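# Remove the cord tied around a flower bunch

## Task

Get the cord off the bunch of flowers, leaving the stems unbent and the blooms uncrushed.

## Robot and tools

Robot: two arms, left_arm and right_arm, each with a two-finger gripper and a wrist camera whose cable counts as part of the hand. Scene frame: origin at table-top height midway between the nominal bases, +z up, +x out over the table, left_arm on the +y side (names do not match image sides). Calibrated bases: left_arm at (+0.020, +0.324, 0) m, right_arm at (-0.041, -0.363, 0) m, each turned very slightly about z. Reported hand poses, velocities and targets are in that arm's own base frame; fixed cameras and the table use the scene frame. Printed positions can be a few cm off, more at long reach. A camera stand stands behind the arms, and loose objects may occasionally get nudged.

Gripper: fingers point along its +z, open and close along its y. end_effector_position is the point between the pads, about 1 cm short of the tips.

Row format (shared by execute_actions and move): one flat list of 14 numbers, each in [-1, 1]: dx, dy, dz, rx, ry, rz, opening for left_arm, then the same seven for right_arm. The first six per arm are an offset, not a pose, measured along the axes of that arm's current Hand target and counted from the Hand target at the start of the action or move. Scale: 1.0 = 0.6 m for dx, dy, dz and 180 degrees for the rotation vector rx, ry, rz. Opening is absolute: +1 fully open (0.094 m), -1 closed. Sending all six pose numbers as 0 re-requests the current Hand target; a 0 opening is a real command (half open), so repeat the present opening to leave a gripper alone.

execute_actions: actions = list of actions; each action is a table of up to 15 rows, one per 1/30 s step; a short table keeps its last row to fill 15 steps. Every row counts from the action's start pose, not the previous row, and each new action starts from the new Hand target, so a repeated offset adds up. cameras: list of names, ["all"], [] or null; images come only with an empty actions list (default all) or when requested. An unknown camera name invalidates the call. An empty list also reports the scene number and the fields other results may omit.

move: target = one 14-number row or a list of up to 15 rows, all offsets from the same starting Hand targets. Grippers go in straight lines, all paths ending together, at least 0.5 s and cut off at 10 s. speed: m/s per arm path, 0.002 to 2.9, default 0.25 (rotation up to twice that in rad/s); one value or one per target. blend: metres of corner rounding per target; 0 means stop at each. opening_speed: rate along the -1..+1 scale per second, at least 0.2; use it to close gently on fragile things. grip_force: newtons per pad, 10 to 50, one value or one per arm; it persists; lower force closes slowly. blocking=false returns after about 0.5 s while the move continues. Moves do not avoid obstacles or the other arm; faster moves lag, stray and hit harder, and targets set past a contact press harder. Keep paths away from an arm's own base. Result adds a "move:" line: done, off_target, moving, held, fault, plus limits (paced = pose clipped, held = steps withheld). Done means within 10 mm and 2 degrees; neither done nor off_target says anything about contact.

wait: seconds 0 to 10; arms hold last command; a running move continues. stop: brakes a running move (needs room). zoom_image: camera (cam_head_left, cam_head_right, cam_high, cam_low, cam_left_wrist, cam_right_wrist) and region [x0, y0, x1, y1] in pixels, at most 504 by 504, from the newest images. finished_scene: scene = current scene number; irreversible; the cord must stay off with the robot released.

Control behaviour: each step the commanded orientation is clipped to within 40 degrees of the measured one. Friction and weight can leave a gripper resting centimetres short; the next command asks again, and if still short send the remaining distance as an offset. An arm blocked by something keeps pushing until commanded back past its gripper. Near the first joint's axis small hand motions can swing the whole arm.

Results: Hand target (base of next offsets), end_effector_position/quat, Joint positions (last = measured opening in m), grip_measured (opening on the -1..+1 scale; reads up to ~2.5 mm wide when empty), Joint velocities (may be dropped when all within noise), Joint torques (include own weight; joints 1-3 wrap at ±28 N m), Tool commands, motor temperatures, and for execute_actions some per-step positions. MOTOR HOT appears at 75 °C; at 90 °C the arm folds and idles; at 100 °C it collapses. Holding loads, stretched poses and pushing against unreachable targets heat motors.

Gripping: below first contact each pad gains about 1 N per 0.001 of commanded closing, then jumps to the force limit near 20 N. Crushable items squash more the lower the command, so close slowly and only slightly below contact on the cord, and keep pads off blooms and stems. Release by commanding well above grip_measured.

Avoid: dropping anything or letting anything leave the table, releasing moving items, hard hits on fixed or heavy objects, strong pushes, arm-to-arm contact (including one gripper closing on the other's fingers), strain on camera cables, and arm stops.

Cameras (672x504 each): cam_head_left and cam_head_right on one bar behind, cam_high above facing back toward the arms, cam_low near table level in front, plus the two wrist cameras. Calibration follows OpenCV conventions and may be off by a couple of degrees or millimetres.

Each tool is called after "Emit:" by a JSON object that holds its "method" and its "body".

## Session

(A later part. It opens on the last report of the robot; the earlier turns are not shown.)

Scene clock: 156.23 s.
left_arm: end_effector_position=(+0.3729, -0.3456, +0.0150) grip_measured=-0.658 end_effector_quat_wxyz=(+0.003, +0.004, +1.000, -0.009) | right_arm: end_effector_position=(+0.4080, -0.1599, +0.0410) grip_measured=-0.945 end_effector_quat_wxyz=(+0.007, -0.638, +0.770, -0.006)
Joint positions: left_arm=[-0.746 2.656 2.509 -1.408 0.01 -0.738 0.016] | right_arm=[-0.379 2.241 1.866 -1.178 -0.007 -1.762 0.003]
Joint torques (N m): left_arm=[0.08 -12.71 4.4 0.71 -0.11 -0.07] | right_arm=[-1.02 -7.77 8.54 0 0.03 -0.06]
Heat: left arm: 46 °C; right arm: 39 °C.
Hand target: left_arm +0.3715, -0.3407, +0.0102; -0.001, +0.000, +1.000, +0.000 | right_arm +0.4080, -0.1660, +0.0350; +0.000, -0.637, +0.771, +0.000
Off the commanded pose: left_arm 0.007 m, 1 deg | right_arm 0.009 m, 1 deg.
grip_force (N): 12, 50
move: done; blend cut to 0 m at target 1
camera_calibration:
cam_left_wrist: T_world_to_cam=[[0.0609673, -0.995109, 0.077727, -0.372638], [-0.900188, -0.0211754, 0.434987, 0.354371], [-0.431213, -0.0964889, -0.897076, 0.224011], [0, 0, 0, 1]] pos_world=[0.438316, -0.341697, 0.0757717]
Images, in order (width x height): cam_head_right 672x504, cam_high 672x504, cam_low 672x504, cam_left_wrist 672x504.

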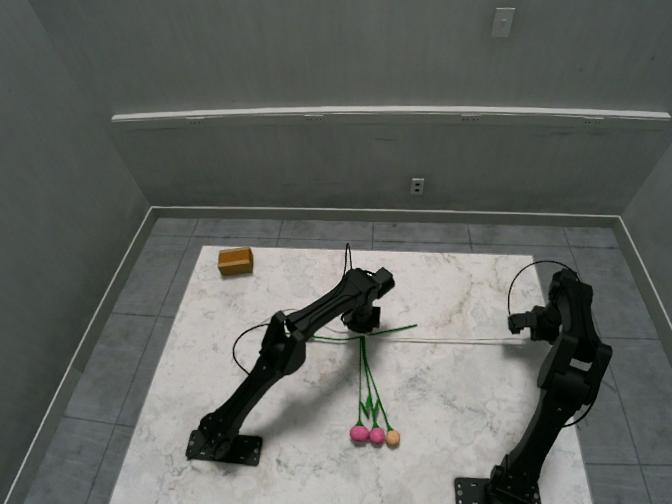

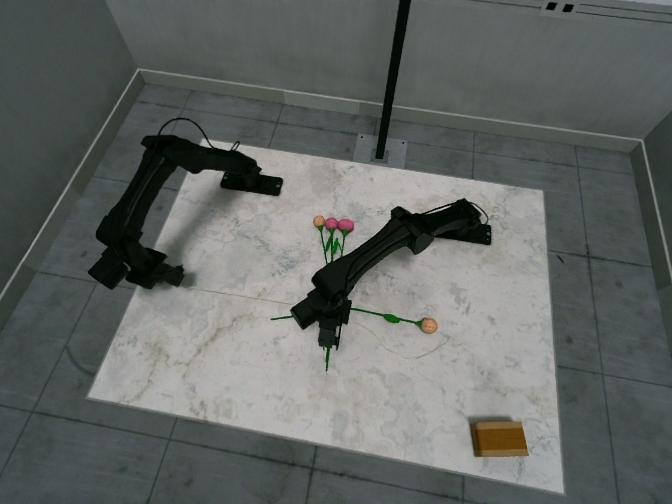

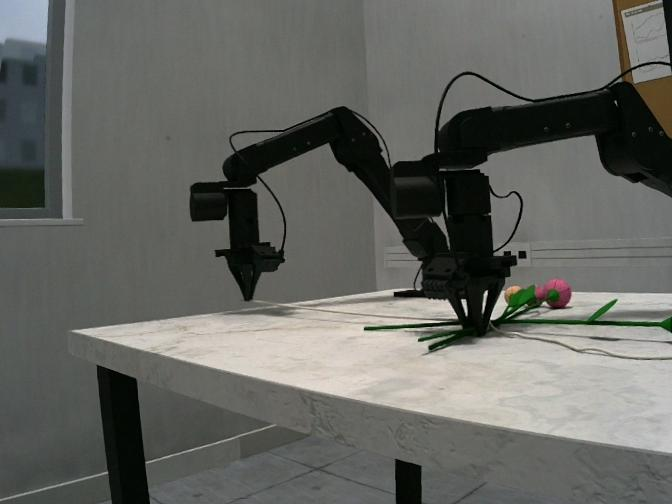

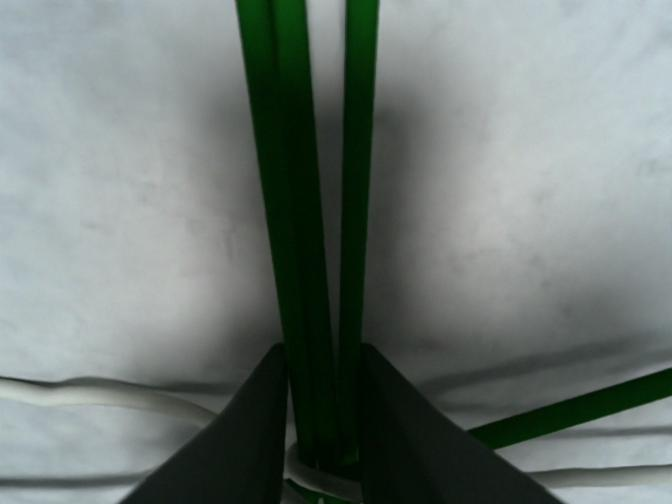

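Emit:
{"method": "move", "body": {"target": [[0,0,0,0,0,0,-0.66,-0.4878,-0.011,0,0,0,0,-1],[0,0,0,0,0,0,-0.66,-0.4878,-0.011,0.045,0,0,0,-1],[0,0,0,0,0,0,-0.66,-0.4878,-0.011,0.045,0,0,0,-0.3],[0,0,0,0,0,0,-0.66,-0.4878,-0.011,-0.13,0,0,0,-0.3]], "speed": [0.2,0.1,0.1,0.15], "blend": [0.02,0,0,0], "cameras": ["cam_right_wrist","cam_head_right","cam_high"]}}

Scene clock: 162.77 s.
left_arm: end_effector_position=(+0.3729, -0.3456, +0.0150) grip_measured=-0.658 end_effector_quat_wxyz=(+0.003, +0.004, +1.000, -0.009) | right_arm: end_effector_position=(+0.4708, +0.1231, +0.1026) grip_measured=-0.302 end_effector_quat_wxyz=(+0.030, -0.641, +0.767, -0.014)
Joint positions: left_arm=[-0.746 2.656 2.509 -1.408 0.01 -0.738 0.016] | right_arm=[0.254 2.481 2.529 -1.553 0 -1.139 0.033]
Joint torques (N m): left_arm=[0.06 -12.72 4.41 0.72 -0.11 -0.06] | right_arm=[-0.58 -12.63 6.8 0.06 -0.04 0.07]
Motor temperatures (°C): left_arm=[29 47 35 29 28 28 27] | right_arm=[26 38 38 28 28 27 28]
Heat: left arm: 47 °C; right arm: 38 °C.
Hand target: left_arm +0.3715, -0.3407, +0.0102; -0.001, +0.000, +1.000, +0.000 | right_arm +0.4696, +0.1201, +0.1132; +0.000, -0.637, +0.771, +0.000
Off the commanded pose: left_arm 0.007 m, 1 deg | right_arm 0.011 m, 4 deg.
joint sent to its limit (right arm) — joint 4 (wrist pitch), lower limit. The joint targets are off in orientation, not in position.
grip_force (N): 12, 50
move: off_target (right_arm); blend cut to 0.0135 m at target 1; target 3's new opening was sent with right_arm's hand 0.018 m and 2 deg from that target
camera_calibration:
cam_right_wrist: T_world_to_cam=[[0.986101, -0.132524, 0.100212, -0.46101], [-0.163262, -0.88481, 0.436414, 0.170509], [0.0308334, -0.446709, -0.894148, 0.21566], [0, 0, 0, 1]] pos_world=[0.475791, 0.186111, 0.164618]
Images, in order (width x height): cam_head_right 672x504, cam_high 672x504, cam_right_wrist 672x504.

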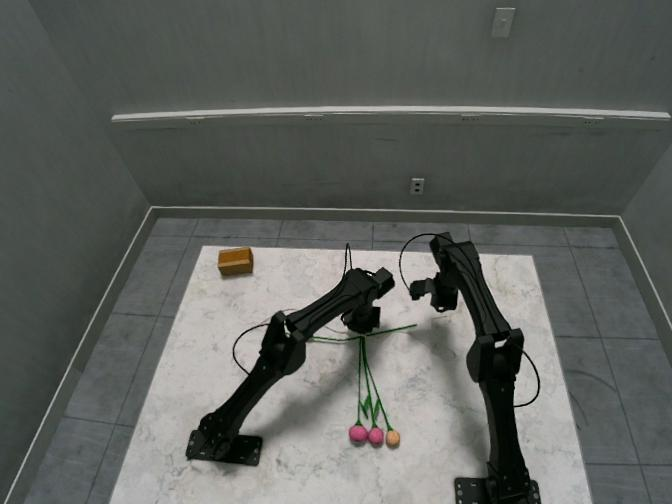

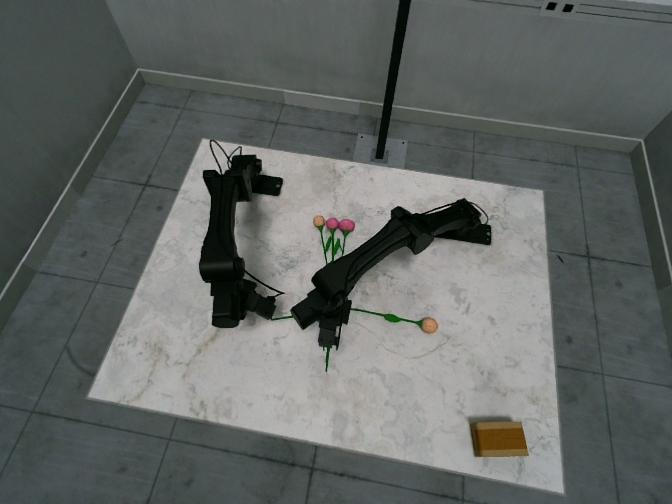

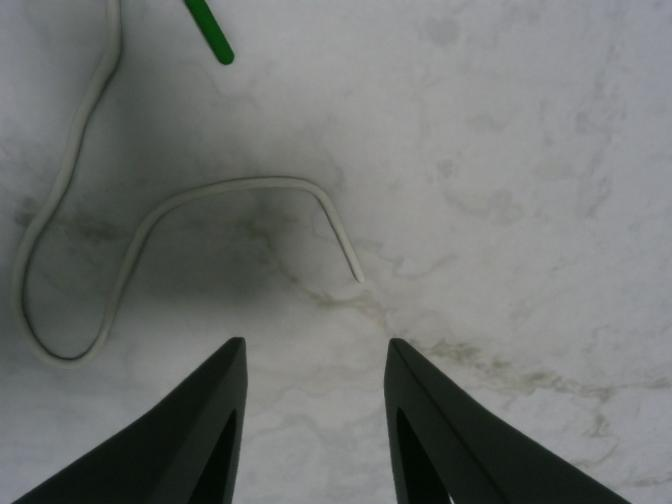

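Emit:
{"method": "move", "body": {"target": [[0,0,0,0,0,0,-0.66,-0.119,0.113,0.09,0,0,0,-0.5],[0,0,0,0,0,0,-0.66,-0.119,0.113,0.165,0,0,0,-0.5]], "speed": [0.15,0.08], "blend": [0.01,0], "cameras": ["cam_right_wrist"]}}

Scene clock: 169.40 s.
left_arm: end_effector_position=(+0.3729, -0.3456, +0.0150) grip_measured=-0.658 end_effector_quat_wxyz=(+0.003, +0.004, +1.000, -0.009) | right_arm: end_effector_position=(+0.4167, +0.1873, +0.0480) grip_measured=-0.498 end_effector_quat_wxyz=(-0.031, -0.647, +0.762, +0.009)
Joint positions: left_arm=[-0.746 2.656 2.509 -1.408 0.01 -0.738 0.016] | right_arm=[0.42 2.438 2.232 -1.43 0.001 -0.989 0.024]
Joint torques (N m): left_arm=[0.08 -12.71 4.41 0.72 -0.11 -0.06] | right_arm=[-0.49 -11.11 6.02 -0.03 -0.02 -0.02]
Heat: left arm: 47 °C; right arm: 40 °C.
Hand target: left_arm +0.3715, -0.3407, +0.0102; -0.001, +0.000, +1.000, +0.000 | right_arm +0.4177, +0.1855, +0.0484; -0.031, -0.647, +0.762, +0.009 (not the last commanded pose)
Off the commanded pose: left_arm 0.007 m, 1 deg | right_arm 0.037 m, 4 deg.
grip_force (N): 12, 50
move: held (right_arm; a check stopped the path); path passed 0 of 2 targets; limits=held
pose unreachable (right arm): on one or more control steps of this call, first in action 0 (counted from 0), this arm could not follow its commanded pose, so it was not sent that pose on those steps. It may still have moved: this result reports where it is.
cause: moving toward the commanded pose would bring a part of the arm too close to another arm (this arm's wrist (the part past joint 4) and the left arm's wrist (the part past joint 4), where that arm would come to rest).
camera_calibration:
cam_right_wrist: T_world_to_cam=[[0.993207, -0.115146, -0.0167953, -0.394357], [-0.0921456, -0.866396, 0.490781, 0.206577], [-0.0710631, -0.4859, -0.871121, 0.245909], [0, 0, 0, 1]] pos_world=[0.428188, 0.253056, 0.106209]
Images, in order (width x height): cam_right_wrist 672x504.

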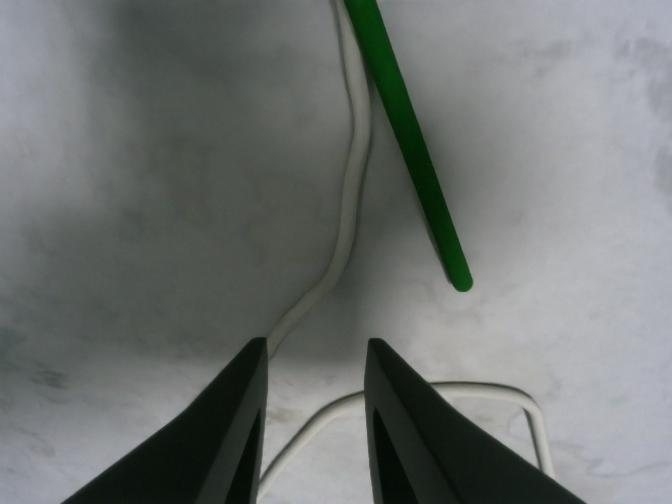

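Emit:
{"method": "move", "body": {"target": [0,0,0,0,0,0,-0.66,0.005,0.0,0.075,0,0,0,-0.5], "speed": 0.05, "cameras": ["cam_right_wrist"]}}

Scene clock: 171.83 s.
left_arm: end_effector_position=(+0.3729, -0.3456, +0.0150) grip_measured=-0.658 end_effector_quat_wxyz=(+0.003, +0.004, +1.000, -0.009) | right_arm: end_effector_position=(+0.4108, +0.1846, +0.0165) grip_measured=-0.499 end_effector_quat_wxyz=(-0.035, -0.647, +0.761, +0.010)
Joint positions: left_arm=[-0.746 2.656 2.509 -1.408 0.01 -0.738 0.016] | right_arm=[0.42 2.419 2.072 -1.296 0.001 -0.989 0.024]
Joint torques (N m): left_arm=[0.06 -12.72 4.4 0.72 -0.11 -0.06] | right_arm=[-0.99 -10.35 2.92 0.56 -0.01 -0.07]
Heat: left arm: 48 °C; right arm: 40 °C.
Hand target: left_arm +0.3715, -0.3407, +0.0102; -0.001, +0.000, +1.000, +0.000 | right_arm +0.4146, +0.1813, +0.0037; -0.031, -0.647, +0.762, +0.009
Off the commanded pose: left_arm 0.007 m, 1 deg | right_arm 0.014 m, 0 deg.
grip_force (N): 12, 50
move: off_target (right_arm)
camera_calibration:
cam_right_wrist: T_world_to_cam=[[0.993068, -0.1152, -0.0233333, -0.389136], [-0.0887185, -0.864863, 0.494106, 0.217416], [-0.0771014, -0.488611, -0.869088, 0.219682], [0, 0, 0, 1]] pos_world=[0.422665, 0.250546, 0.0744164]
Images, in order (width x height): cam_right_wrist 672x504.

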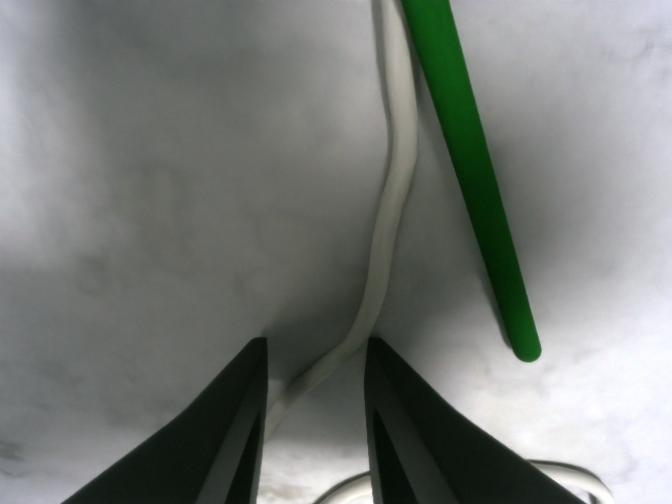

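Emit:
{"method": "move", "body": {"target": [0,0,0,0,0,0,-0.66,0,0,0.003,0,0,0,-1], "speed": 0.05, "opening_speed": 0.8, "cameras": ["cam_right_wrist"]}}

Scene clock: 173.63 s.
left_arm: end_effector_position=(+0.3729, -0.3456, +0.0150) grip_measured=-0.658 end_effector_quat_wxyz=(+0.003, +0.004, +1.000, -0.009) | right_arm: end_effector_position=(+0.4194, +0.1832, +0.0156) grip_measured=-0.943 end_effector_quat_wxyz=(-0.022, -0.645, +0.764, +0.001)
Joint positions: left_arm=[-0.746 2.656 2.509 -1.408 0.01 -0.738 0.016] | right_arm=[0.414 2.419 2.07 -1.265 0.011 -0.989 0.003]
Joint torques (N m): left_arm=[0.09 -12.72 4.4 0.72 -0.11 -0.06] | right_arm=[-0.38 -10.39 2.62 0.34 -0.13 -0.06]
Heat: left arm: 48 °C; right arm: 40 °C.
Hand target: left_arm +0.3715, -0.3407, +0.0102; -0.001, +0.000, +1.000, +0.000 | right_arm +0.4144, +0.1813, +0.0019; -0.031, -0.647, +0.762, +0.009
Off the commanded pose: left_arm 0.007 m, 1 deg | right_arm 0.015 m, 1 deg.
grip_force (N): 12, 50
move: off_target (right_arm)
camera_calibration:
cam_right_wrist: T_world_to_cam=[[0.992724, -0.1202, 0.00716187, -0.397241], [-0.108334, -0.865595, 0.488886, 0.225875], [-0.0525648, -0.486105, -0.872318, 0.208161], [0, 0, 0, 1]] pos_world=[0.429762, 0.248956, 0.0740005]
Images, in order (width x height): cam_right_wrist 672x504.

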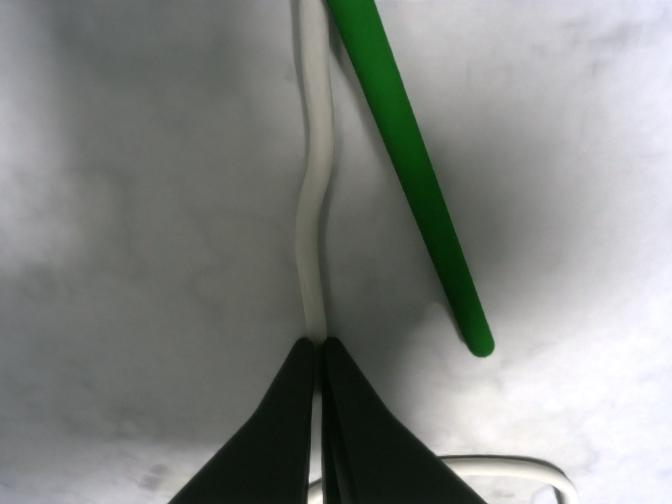

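Emit:
{"method": "move", "body": {"target": [[0,0,0,0,0,0,-0.66,0.003,0.004,-0.075,0,0,0,-1],[0,0,0,0,0,0,-0.66,0.2493,-0.0367,-0.068,0,0,0,-1]], "speed": 0.07, "blend": [0.02,0], "cameras": ["cam_left_wrist","cam_low","cam_high","cam_head_right"]}}

Emit:
{"method": "zoom_image", "body": {"camera": "cam_low", "region": [400, 250, 560, 370]}}

Scene clock: 180.00 s.
left_arm: end_effector_position=(+0.3734, -0.3464, +0.0151) grip_measured=-0.658 end_effector_quat_wxyz=(+0.004, +0.003, +1.000, -0.011) | right_arm: end_effector_position=(+0.4111, +0.0369, +0.0305) grip_measured=-0.945 end_effector_quat_wxyz=(-0.047, -0.645, +0.762, +0.027)
Joint positions: left_arm=[-0.746 2.656 2.509 -1.405 0.011 -0.739 0.016] | right_arm=[0.091 2.275 1.874 -1.278 0.008 -1.314 0.003]
Joint torques (N m): left_arm=[0.08 -12.72 4.41 0.69 -0.12 -0.06] | right_arm=[-0.84 -13.89 4.52 0.04 0.12 -0.07]
Heat: left arm: 48 °C; right arm: 40 °C.
Hand target: left_arm +0.3715, -0.3407, +0.0102; -0.001, +0.000, +1.000, +0.000 | right_arm +0.4143, +0.0314, +0.0467; -0.031, -0.647, +0.762, +0.009
Off the commanded pose: left_arm 0.008 m, 1 deg | right_arm 0.018 m, 3 deg.
grip_force (N): 12, 50
move: off_target (right_arm)
camera_calibration:
cam_left_wrist: T_world_to_cam=[[0.0616198, -0.994788, 0.0812423, -0.373637], [-0.901059, -0.0204341, 0.433216, 0.355413], [-0.429297, -0.0998987, -0.897621, 0.222353], [0, 0, 0, 1]] pos_world=[0.438727, -0.342214, 0.0759732]
Images, in order (width x height): cam_head_right 672x504, cam_high 672x504, cam_low 672x504, cam_left_wrist 672x504.

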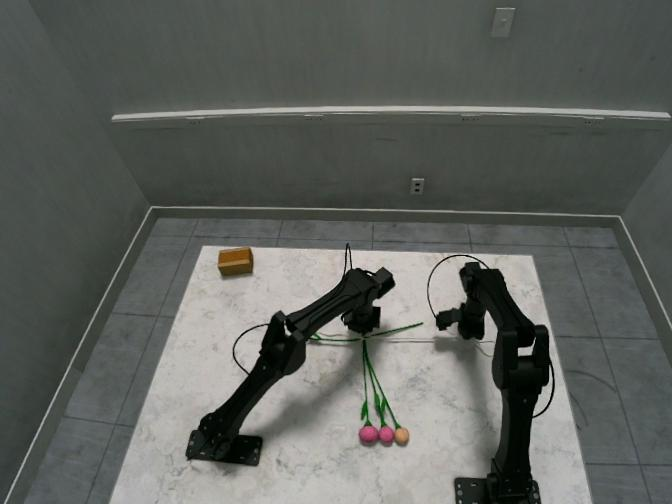

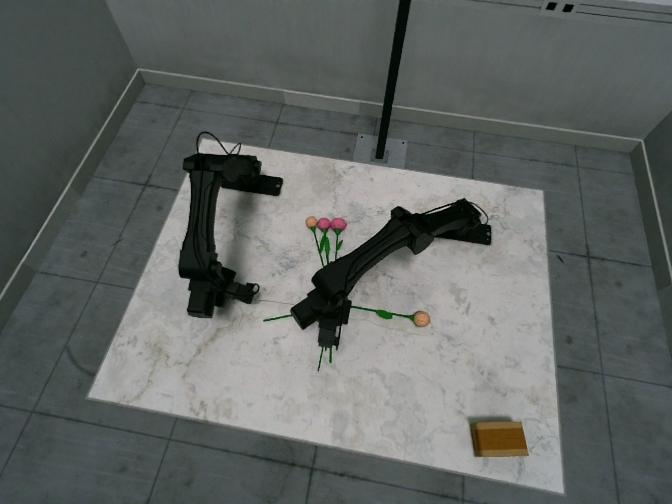

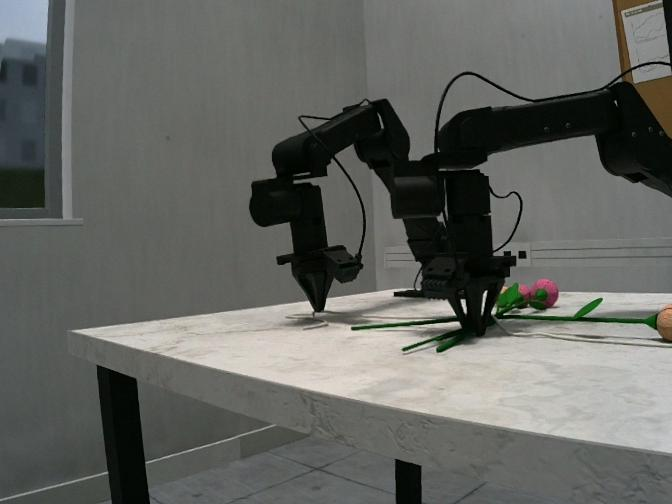

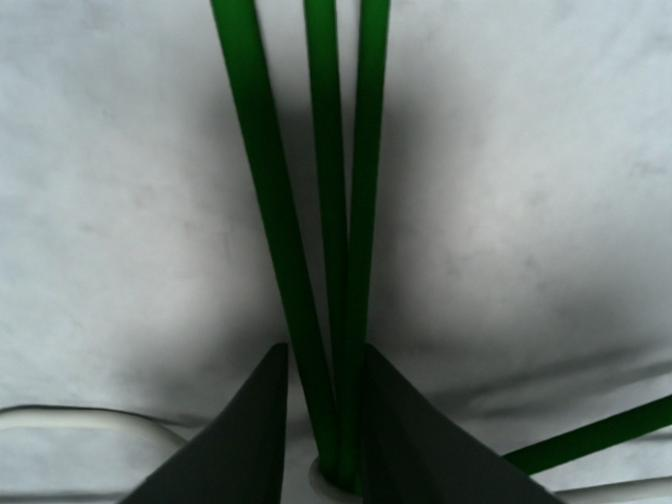

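Scaled by 3.150.

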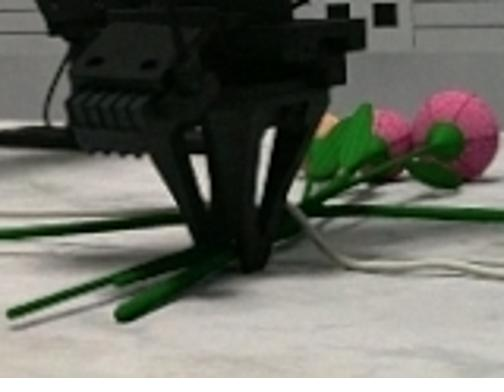

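Emit:
{"method": "move", "body": {"target": [0,0,0,0,0,0,-0.66,0.263,-0.0433,-0.01,0,0,0,-1], "speed": 0.07, "cameras": ["cam_left_wrist","cam_low","cam_high","cam_head_left"]}}

Emit:
{"method": "zoom_image", "body": {"camera": "cam_low", "region": [400, 250, 640, 370]}}

Scene clock: 184.13 s.
left_arm: end_effector_position=(+0.3736, -0.3466, +0.0151) grip_measured=-0.658 end_effector_quat_wxyz=(+0.004, +0.003, +1.000, -0.011) | right_arm: end_effector_position=(+0.4143, -0.1221, +0.0600) grip_measured=-0.945 end_effector_quat_wxyz=(-0.022, -0.646, +0.763, +0.007)
Joint positions: left_arm=[-0.746 2.656 2.509 -1.403 0.011 -0.74 0.016] | right_arm=[-0.277 2.267 1.983 -1.324 0.028 -1.682 0.003]
Joint torques (N m): left_arm=[0.08 -12.74 4.42 0.67 -0.12 -0.04] | right_arm=[-0.75 -8.43 8.53 -0.12 0.15 -0.06]
Heat: left arm: 49 °C; right arm: 41 °C.
Hand target: left_arm +0.3715, -0.3407, +0.0102; +0.000, +0.000, +1.000, +0.000 | right_arm +0.4148, -0.1284, +0.0571; -0.031, -0.647, +0.762, +0.009
Off the commanded pose: left_arm 0.008 m, 1 deg | right_arm 0.007 m, 1 deg.
grip_force (N): 12, 50
move: done
camera_calibration:
cam_left_wrist: T_world_to_cam=[[0.0622625, -0.99468, 0.0820635, -0.374055], [-0.901383, -0.020738, 0.432526, 0.355596], [-0.428524, -0.100901, -0.897879, 0.221724], [0, 0, 0, 1]] pos_world=[0.438831, -0.342319, 0.0759732]
Images, in order (width x height): cam_head_left 672x504, cam_high 672x504, cam_low 672x504, cam_left_wrist 672x504.

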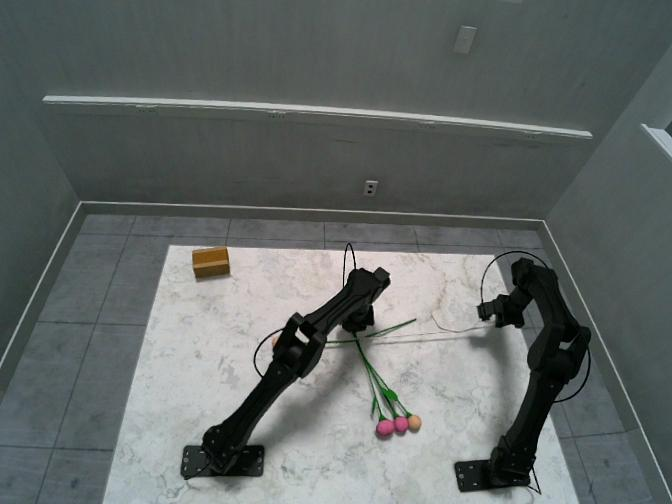

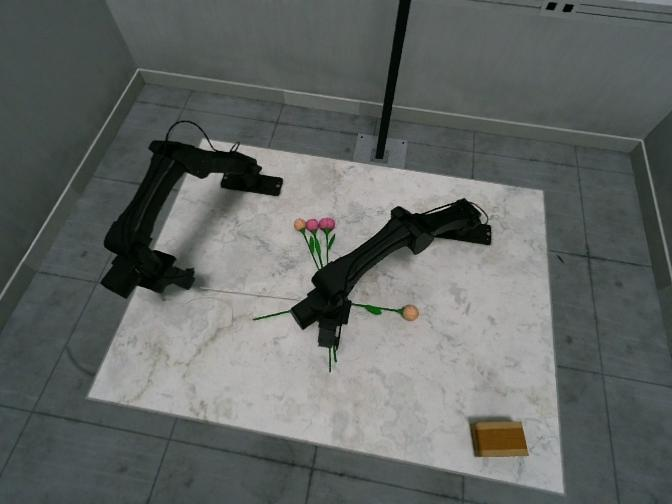

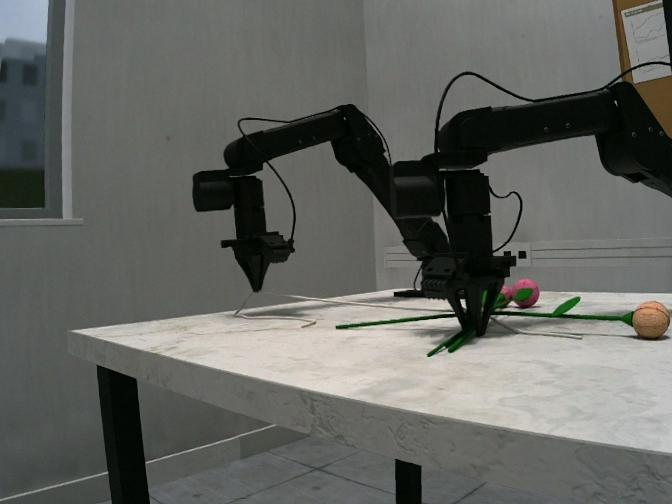

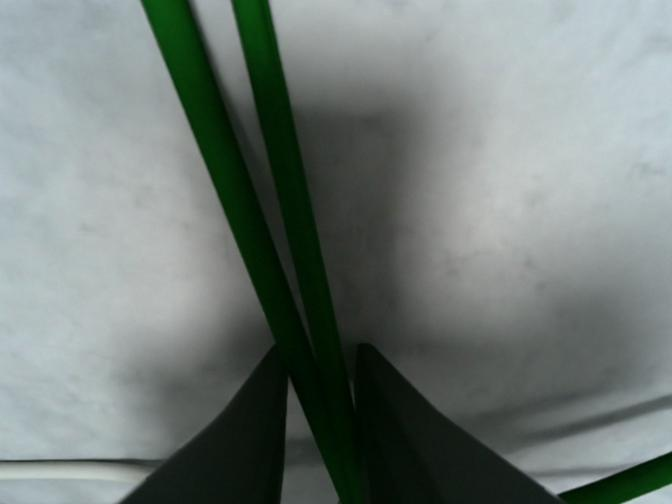

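Scaled by 2.100.

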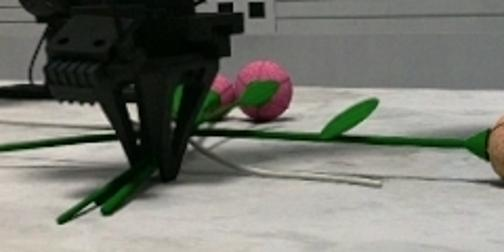

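Emit:
{"method": "move", "body": {"target": [0,0,0,0,0,0,-0.66,0.154,-0.0255,-0.135,0,0,0.07,-1], "speed": 0.07, "cameras": ["cam_left_wrist","cam_low","cam_high","cam_head_left"]}}

Emit:
{"method": "zoom_image", "body": {"camera": "cam_low", "region": [400, 250, 640, 370]}}

Scene clock: 188.20 s.
left_arm: end_effector_position=(+0.3739, -0.3468, +0.0151) grip_measured=-0.658 end_effector_quat_wxyz=(+0.004, +0.002, +1.000, -0.012) | right_arm: end_effector_position=(+0.4196, -0.2103, +0.1370) grip_measured=-0.945 end_effector_quat_wxyz=(+0.010, -0.568, +0.822, -0.048)
Joint positions: left_arm=[-0.746 2.656 2.509 -1.402 0.011 -0.743 0.016] | right_arm=[-0.455 2.36 2.449 -1.567 0.031 -1.666 0.003]
Joint torques (N m): left_arm=[0.08 -12.71 4.42 0.67 -0.11 -0.03] | right_arm=[-1.07 -9.96 8.42 0.26 0.22 0.07]
Heat: left arm: 49 °C; right arm: 40 °C.
Hand target: left_arm +0.3716, -0.3407, +0.0102; +0.000, +0.000, +1.000, +0.000 | right_arm +0.4196, -0.2198, +0.1405; -0.032, -0.559, +0.828, +0.005
Off the commanded pose: left_arm 0.008 m, 1 deg | right_arm 0.010 m, 8 deg.
joint sent to its limit (right arm) — joint 4 (wrist pitch), lower limit. The joint targets are off in orientation, not in position.
grip_force (N): 12, 50
move: off_target (right_arm)
camera_calibration:
cam_left_wrist: T_world_to_cam=[[0.0648238, -0.994445, 0.0829232, -0.375193], [-0.901653, -0.0227639, 0.43186, 0.355215], [-0.427573, -0.102763, -0.898121, 0.220866], [0, 0, 0, 1]] pos_world=[0.439038, -0.342326, 0.0760732]
Images, in order (width x height): cam_head_left 672x504, cam_high 672x504, cam_low 672x504, cam_left_wrist 672x504.

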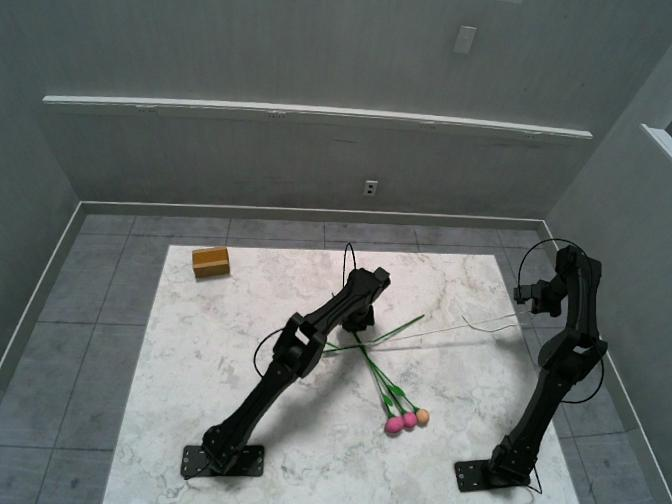

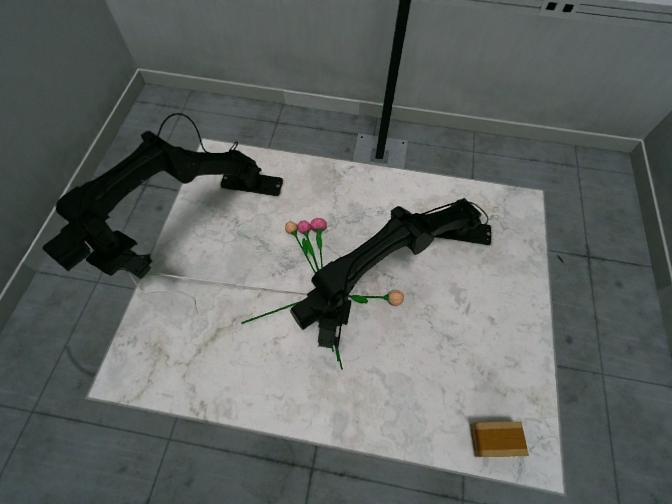

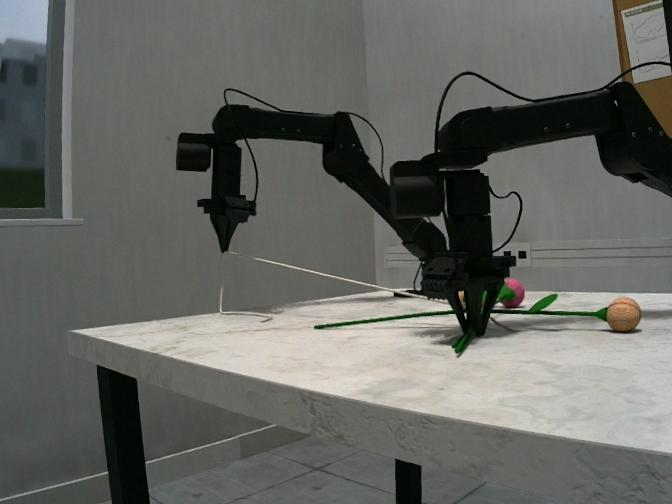

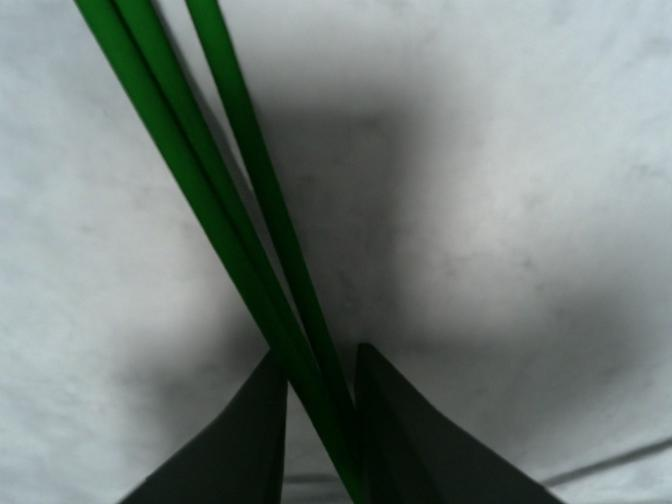

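Scaled by 2.100.

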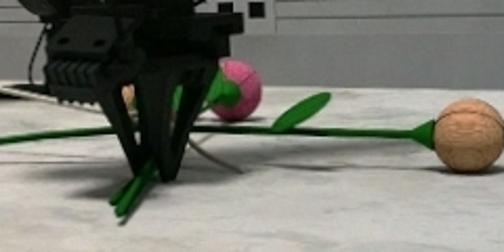

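Emit:
{"method": "move", "body": {"target": [0,0,0,0,0,0,-0.66,0.135,0.02,-0.043,0,0,0.06,-1], "speed": 0.07, "cameras": ["cam_left_wrist","cam_low","cam_high","cam_head_left"]}}

Emit:
{"method": "zoom_image", "body": {"camera": "cam_low", "region": [400, 250, 640, 370]}}

Scene clock: 193.20 s.
left_arm: end_effector_position=(+0.3739, -0.3468, +0.0151) grip_measured=-0.658 end_effector_quat_wxyz=(+0.004, +0.001, +1.000, -0.012) | right_arm: end_effector_position=(+0.3809, -0.2820, +0.1456) grip_measured=-0.945 end_effector_quat_wxyz=(+0.008, -0.488, +0.871, -0.065)
Joint positions: left_arm=[-0.746 2.656 2.509 -1.402 0.011 -0.744 0.016] | right_arm=[-0.624 2.36 2.482 -1.57 0.04 -1.648 0.003]
Joint torques (N m): left_arm=[0.06 -12.71 4.44 0.66 -0.12 -0.01] | right_arm=[-0.85 -13.39 8.46 0.33 0.19 0.07]
Heat: left arm: 50 °C; right arm: 40 °C.
Hand target: left_arm +0.3715, -0.3407, +0.0102; +0.000, +0.000, +1.000, +0.000 | right_arm +0.3798, -0.2898, +0.1707; -0.032, -0.479, +0.877, +0.002
Off the commanded pose: left_arm 0.008 m, 1 deg | right_arm 0.026 m, 9 deg.
joint sent to its limit (right arm) — joint 4 (wrist pitch), lower limit. The joint targets are off in orientation, not in position.
grip_force (N): 12, 50
move: off_target (right_arm)
camera_calibration:
cam_left_wrist: T_world_to_cam=[[0.0660325, -0.994369, 0.0828807, -0.375597], [-0.901619, -0.0238769, 0.431871, 0.354821], [-0.42746, -0.103244, -0.898119, 0.220662], [0, 0, 0, 1]] pos_world=[0.43904, -0.342228, 0.0760732]
Images, in order (width x height): cam_head_left 672x504, cam_high 672x504, cam_low 672x504, cam_left_wrist 672x504.

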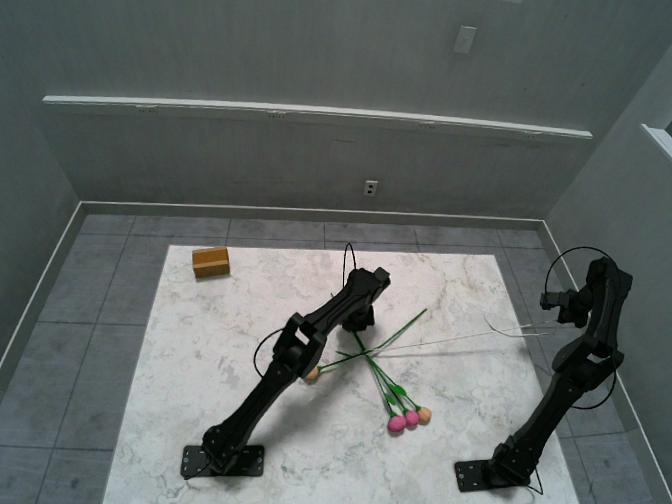

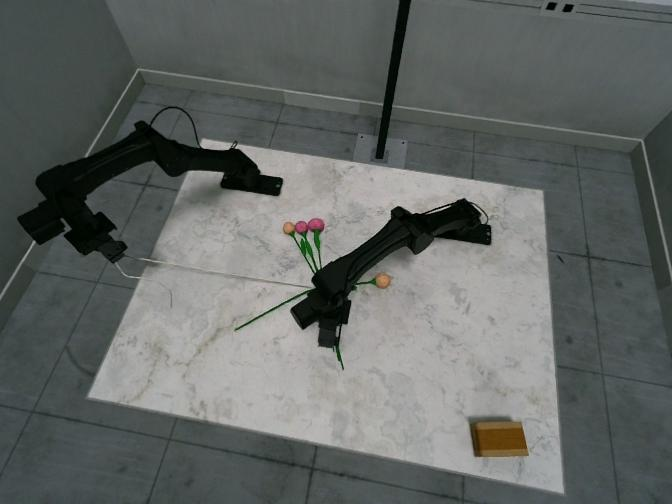

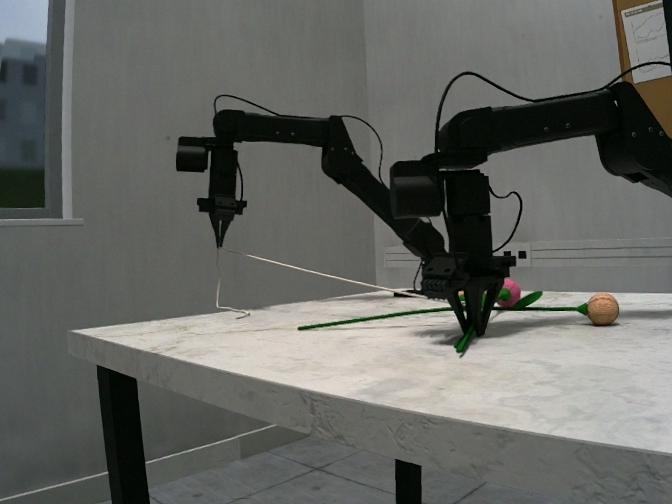

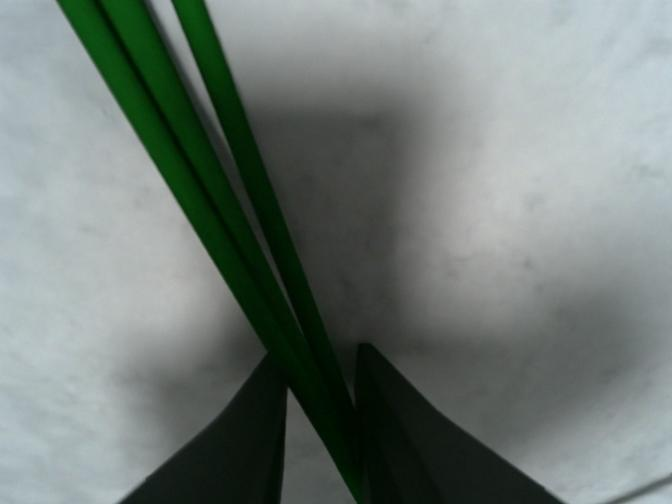

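Scaled by 2.100.

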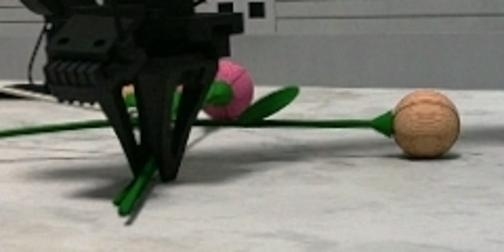

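Emit:
{"method": "move", "body": {"target": [0,0,0,0,0,0,-0.66,0.2217,0.0537,0.032,0,0,0.1,-1], "speed": 0.08, "cameras": ["cam_low","cam_high","cam_head_left"]}}

Emit:
{"method": "zoom_image", "body": {"camera": "cam_low", "region": [400, 250, 640, 370]}}

Emit:
{"method": "zoom_image", "body": {"camera": "cam_head_left", "region": [300, 290, 440, 395]}}

Scene clock: 197.80 s.
left_arm: end_effector_position=(+0.3739, -0.3468, +0.0151) grip_measured=-0.658 end_effector_quat_wxyz=(+0.004, +0.001, +1.000, -0.012) | right_arm: end_effector_position=(+0.2810, -0.3817, +0.1458) grip_measured=-0.945 end_effector_quat_wxyz=(-0.010, -0.343, +0.937, -0.068)
Joint positions: left_arm=[-0.746 2.656 2.509 -1.402 0.011 -0.744 0.016] | right_arm=[-0.916 2.36 2.482 -1.57 0.059 -1.621 0.003]
Joint torques (N m): left_arm=[0.06 -12.74 4.45 0.66 -0.12 0] | right_arm=[-0.29 -12.26 7.04 0.34 0.08 0.06]
Heat: left arm: 50 °C; right arm: 40 °C.
Hand target: left_arm +0.3715, -0.3407, +0.0102; +0.000, +0.000, +1.000, +0.000 | right_arm +0.2799, -0.3845, +0.1599; -0.032, -0.336, +0.941, -0.003
Off the commanded pose: left_arm 0.008 m, 1 deg | right_arm 0.014 m, 8 deg.
joint sent to its limit (right arm) — joint 4 (wrist pitch), lower limit. The joint targets are off in orientation, not in position.
grip_force (N): 12, 50
move: off_target (right_arm)
Images, in order (width x height): cam_head_left 672x504, cam_high 672x504, cam_low 672x504.

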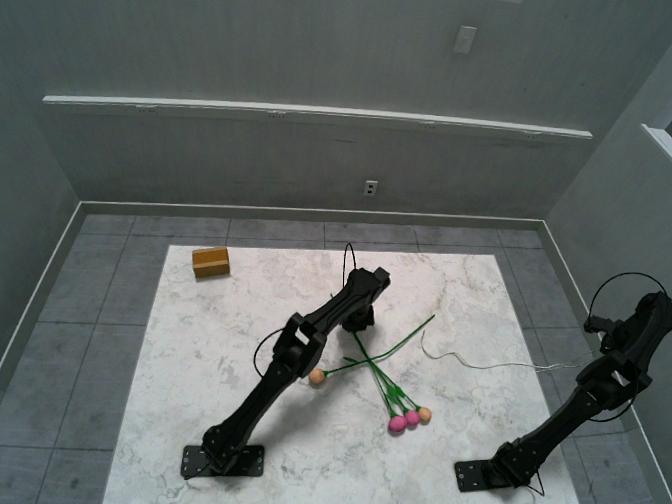

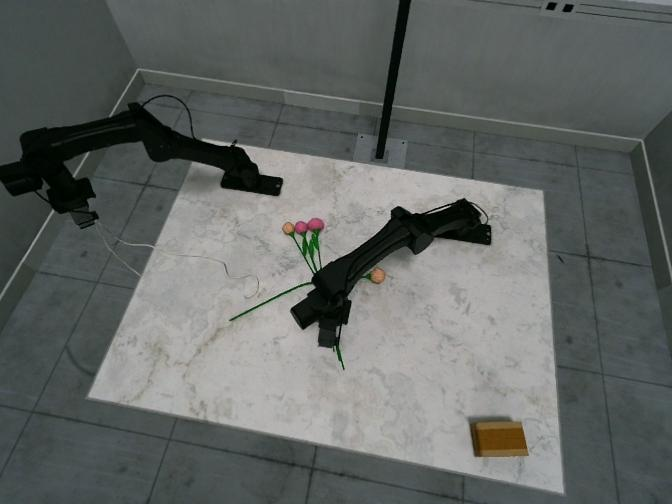

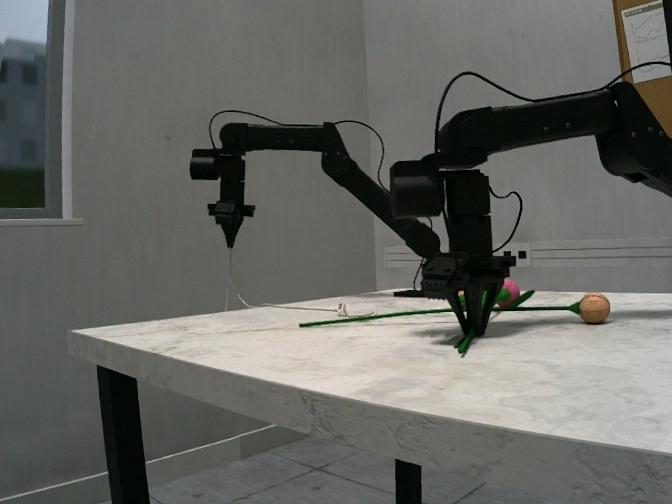

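Scaled by 2.100.

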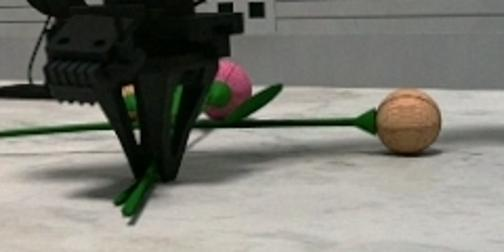

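Scaled by 3.600.

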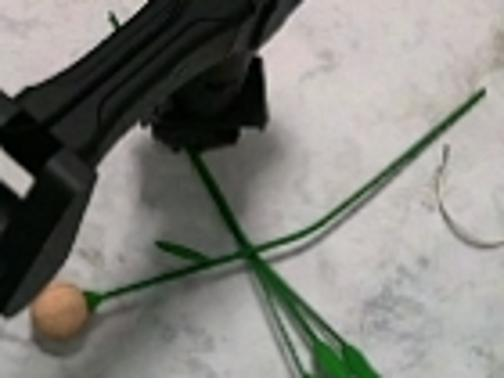

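Emit:
{"method": "move", "body": {"target": [[0,0,0,0,0,0,-0.3,-0.153,0.156,-0.241,0.1446,-0.2048,0.426,-1],[0,0,-0.2,0,0,0,-0.3,-0.3148,0.4328,-0.2465,0.0965,-0.2273,0.2783,-1]], "speed": 0.15, "blend": [0.03,0], "cameras": ["all"]}}

Scene clock: 214.40 s.
left_arm: end_effector_position=(+0.3742, -0.3472, +0.1221) grip_measured=-0.302 end_effector_quat_wxyz=(+0.060, +0.001, +0.996, -0.063) | right_arm: end_effector_position=(+0.2768, -0.0619, +0.3034) grip_measured=-0.945 end_effector_quat_wxyz=(+0.346, +0.101, +0.932, -0.036)
Joint positions: left_arm=[-0.746 2.514 2.66 -1.543 0.011 -0.744 0.033] | right_arm=[-0.232 1.132 1.46 -1.189 -0.013 -0.011 0.003]
Joint torques (N m): left_arm=[0.1 -13.76 4.81 0.85 -0.11 -0.02] | right_arm=[0.65 -2.69 4.88 1.18 0.08 0.08]
Heat: left arm: 51 °C; right arm: 40 °C.
Hand target: left_arm +0.3716, -0.3407, +0.1301; -0.001, +0.000, +1.000, +0.000 | right_arm +0.2704, -0.0600, +0.2997; +0.340, +0.103, +0.934, -0.037
Off the commanded pose: left_arm 0.011 m, 10 deg | right_arm 0.008 m, 1 deg.
joint sent to its limit (left arm) — joint 4 (wrist pitch), lower limit. The joint targets are off in orientation, not in position.
grip_force (N): 12, 50
move: off_target (left_arm); blend cut to 0 m at target 1
camera_calibration:
cam_left_wrist: T_world_to_cam=[[0.0510854, -0.980182, 0.191398, -0.387546], [-0.944121, 0.0150864, 0.329253, 0.350923], [-0.325616, -0.197523, -0.92464, 0.249267], [0, 0, 0, 1]] pos_world=[0.432277, -0.335925, 0.189115]
cam_right_wrist: T_world_to_cam=[[-0.203589, -0.977403, 0.0568724, -0.0241783], [-0.955417, 0.18565, -0.229592, 0.375148], [0.213845, -0.101079, -0.971624, 0.312799], [0, 0, 0, 1]] pos_world=[0.28661, -0.0616608, 0.391429]

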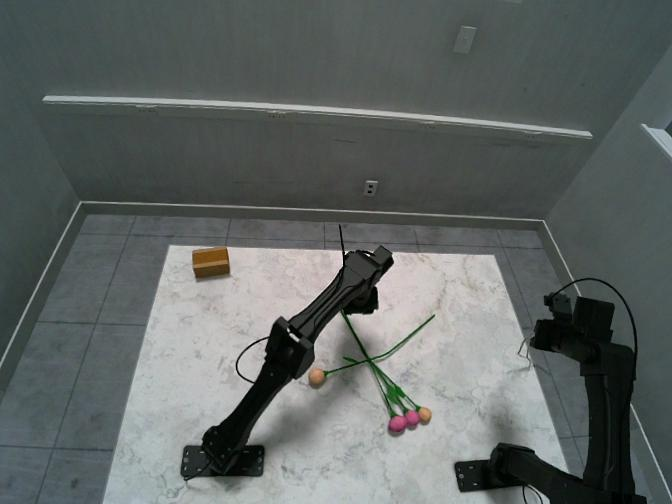

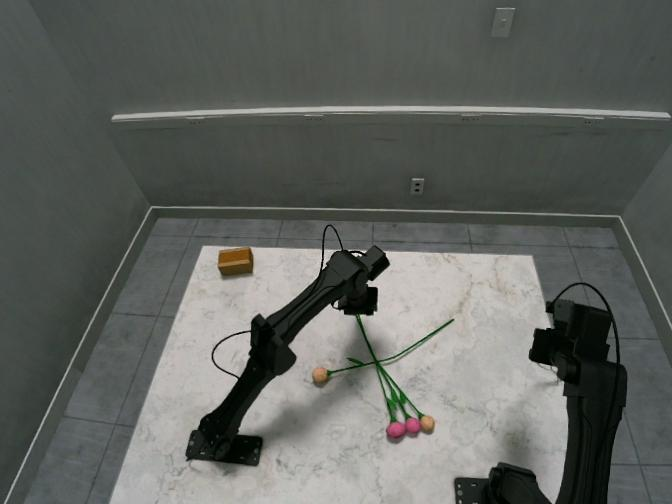

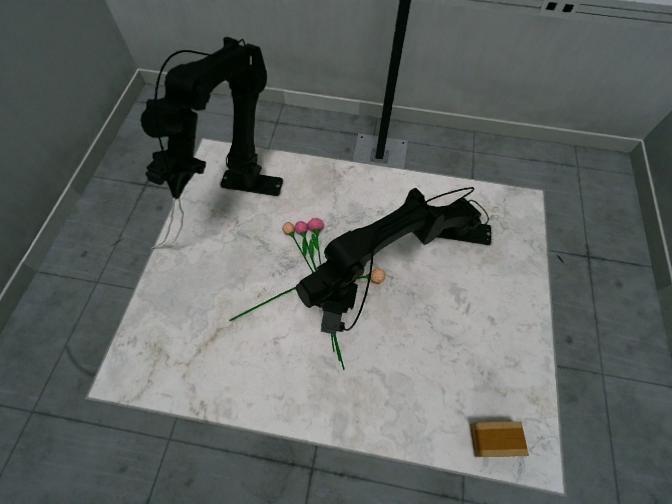

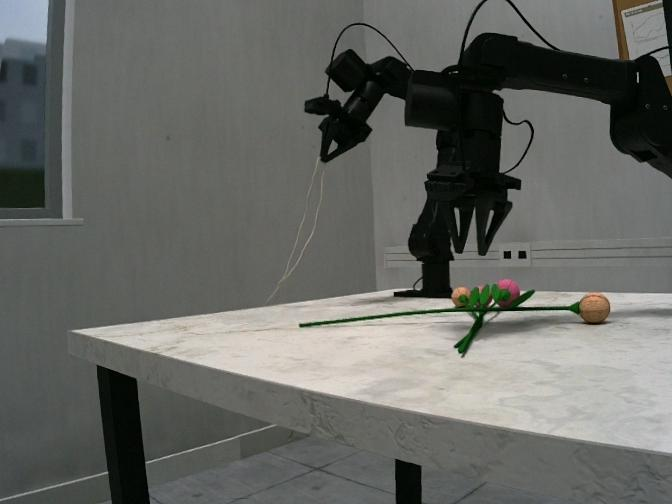

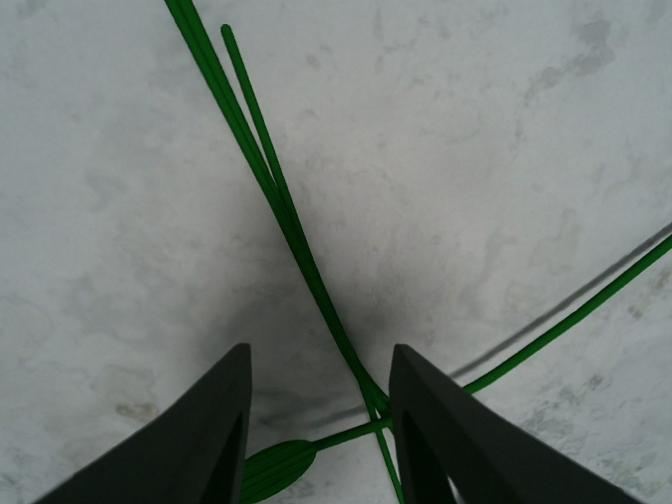

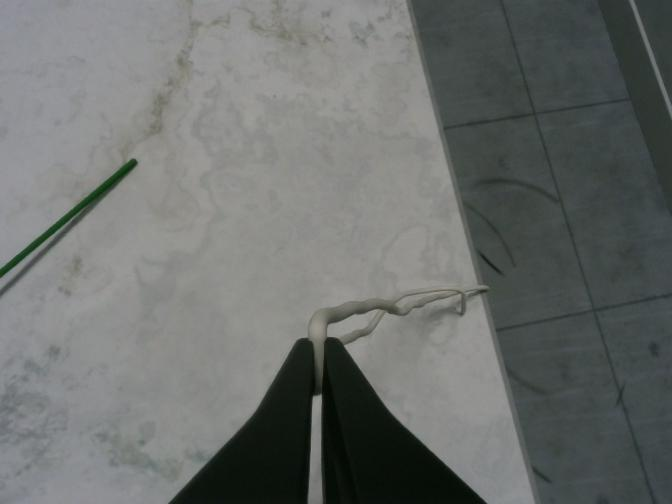

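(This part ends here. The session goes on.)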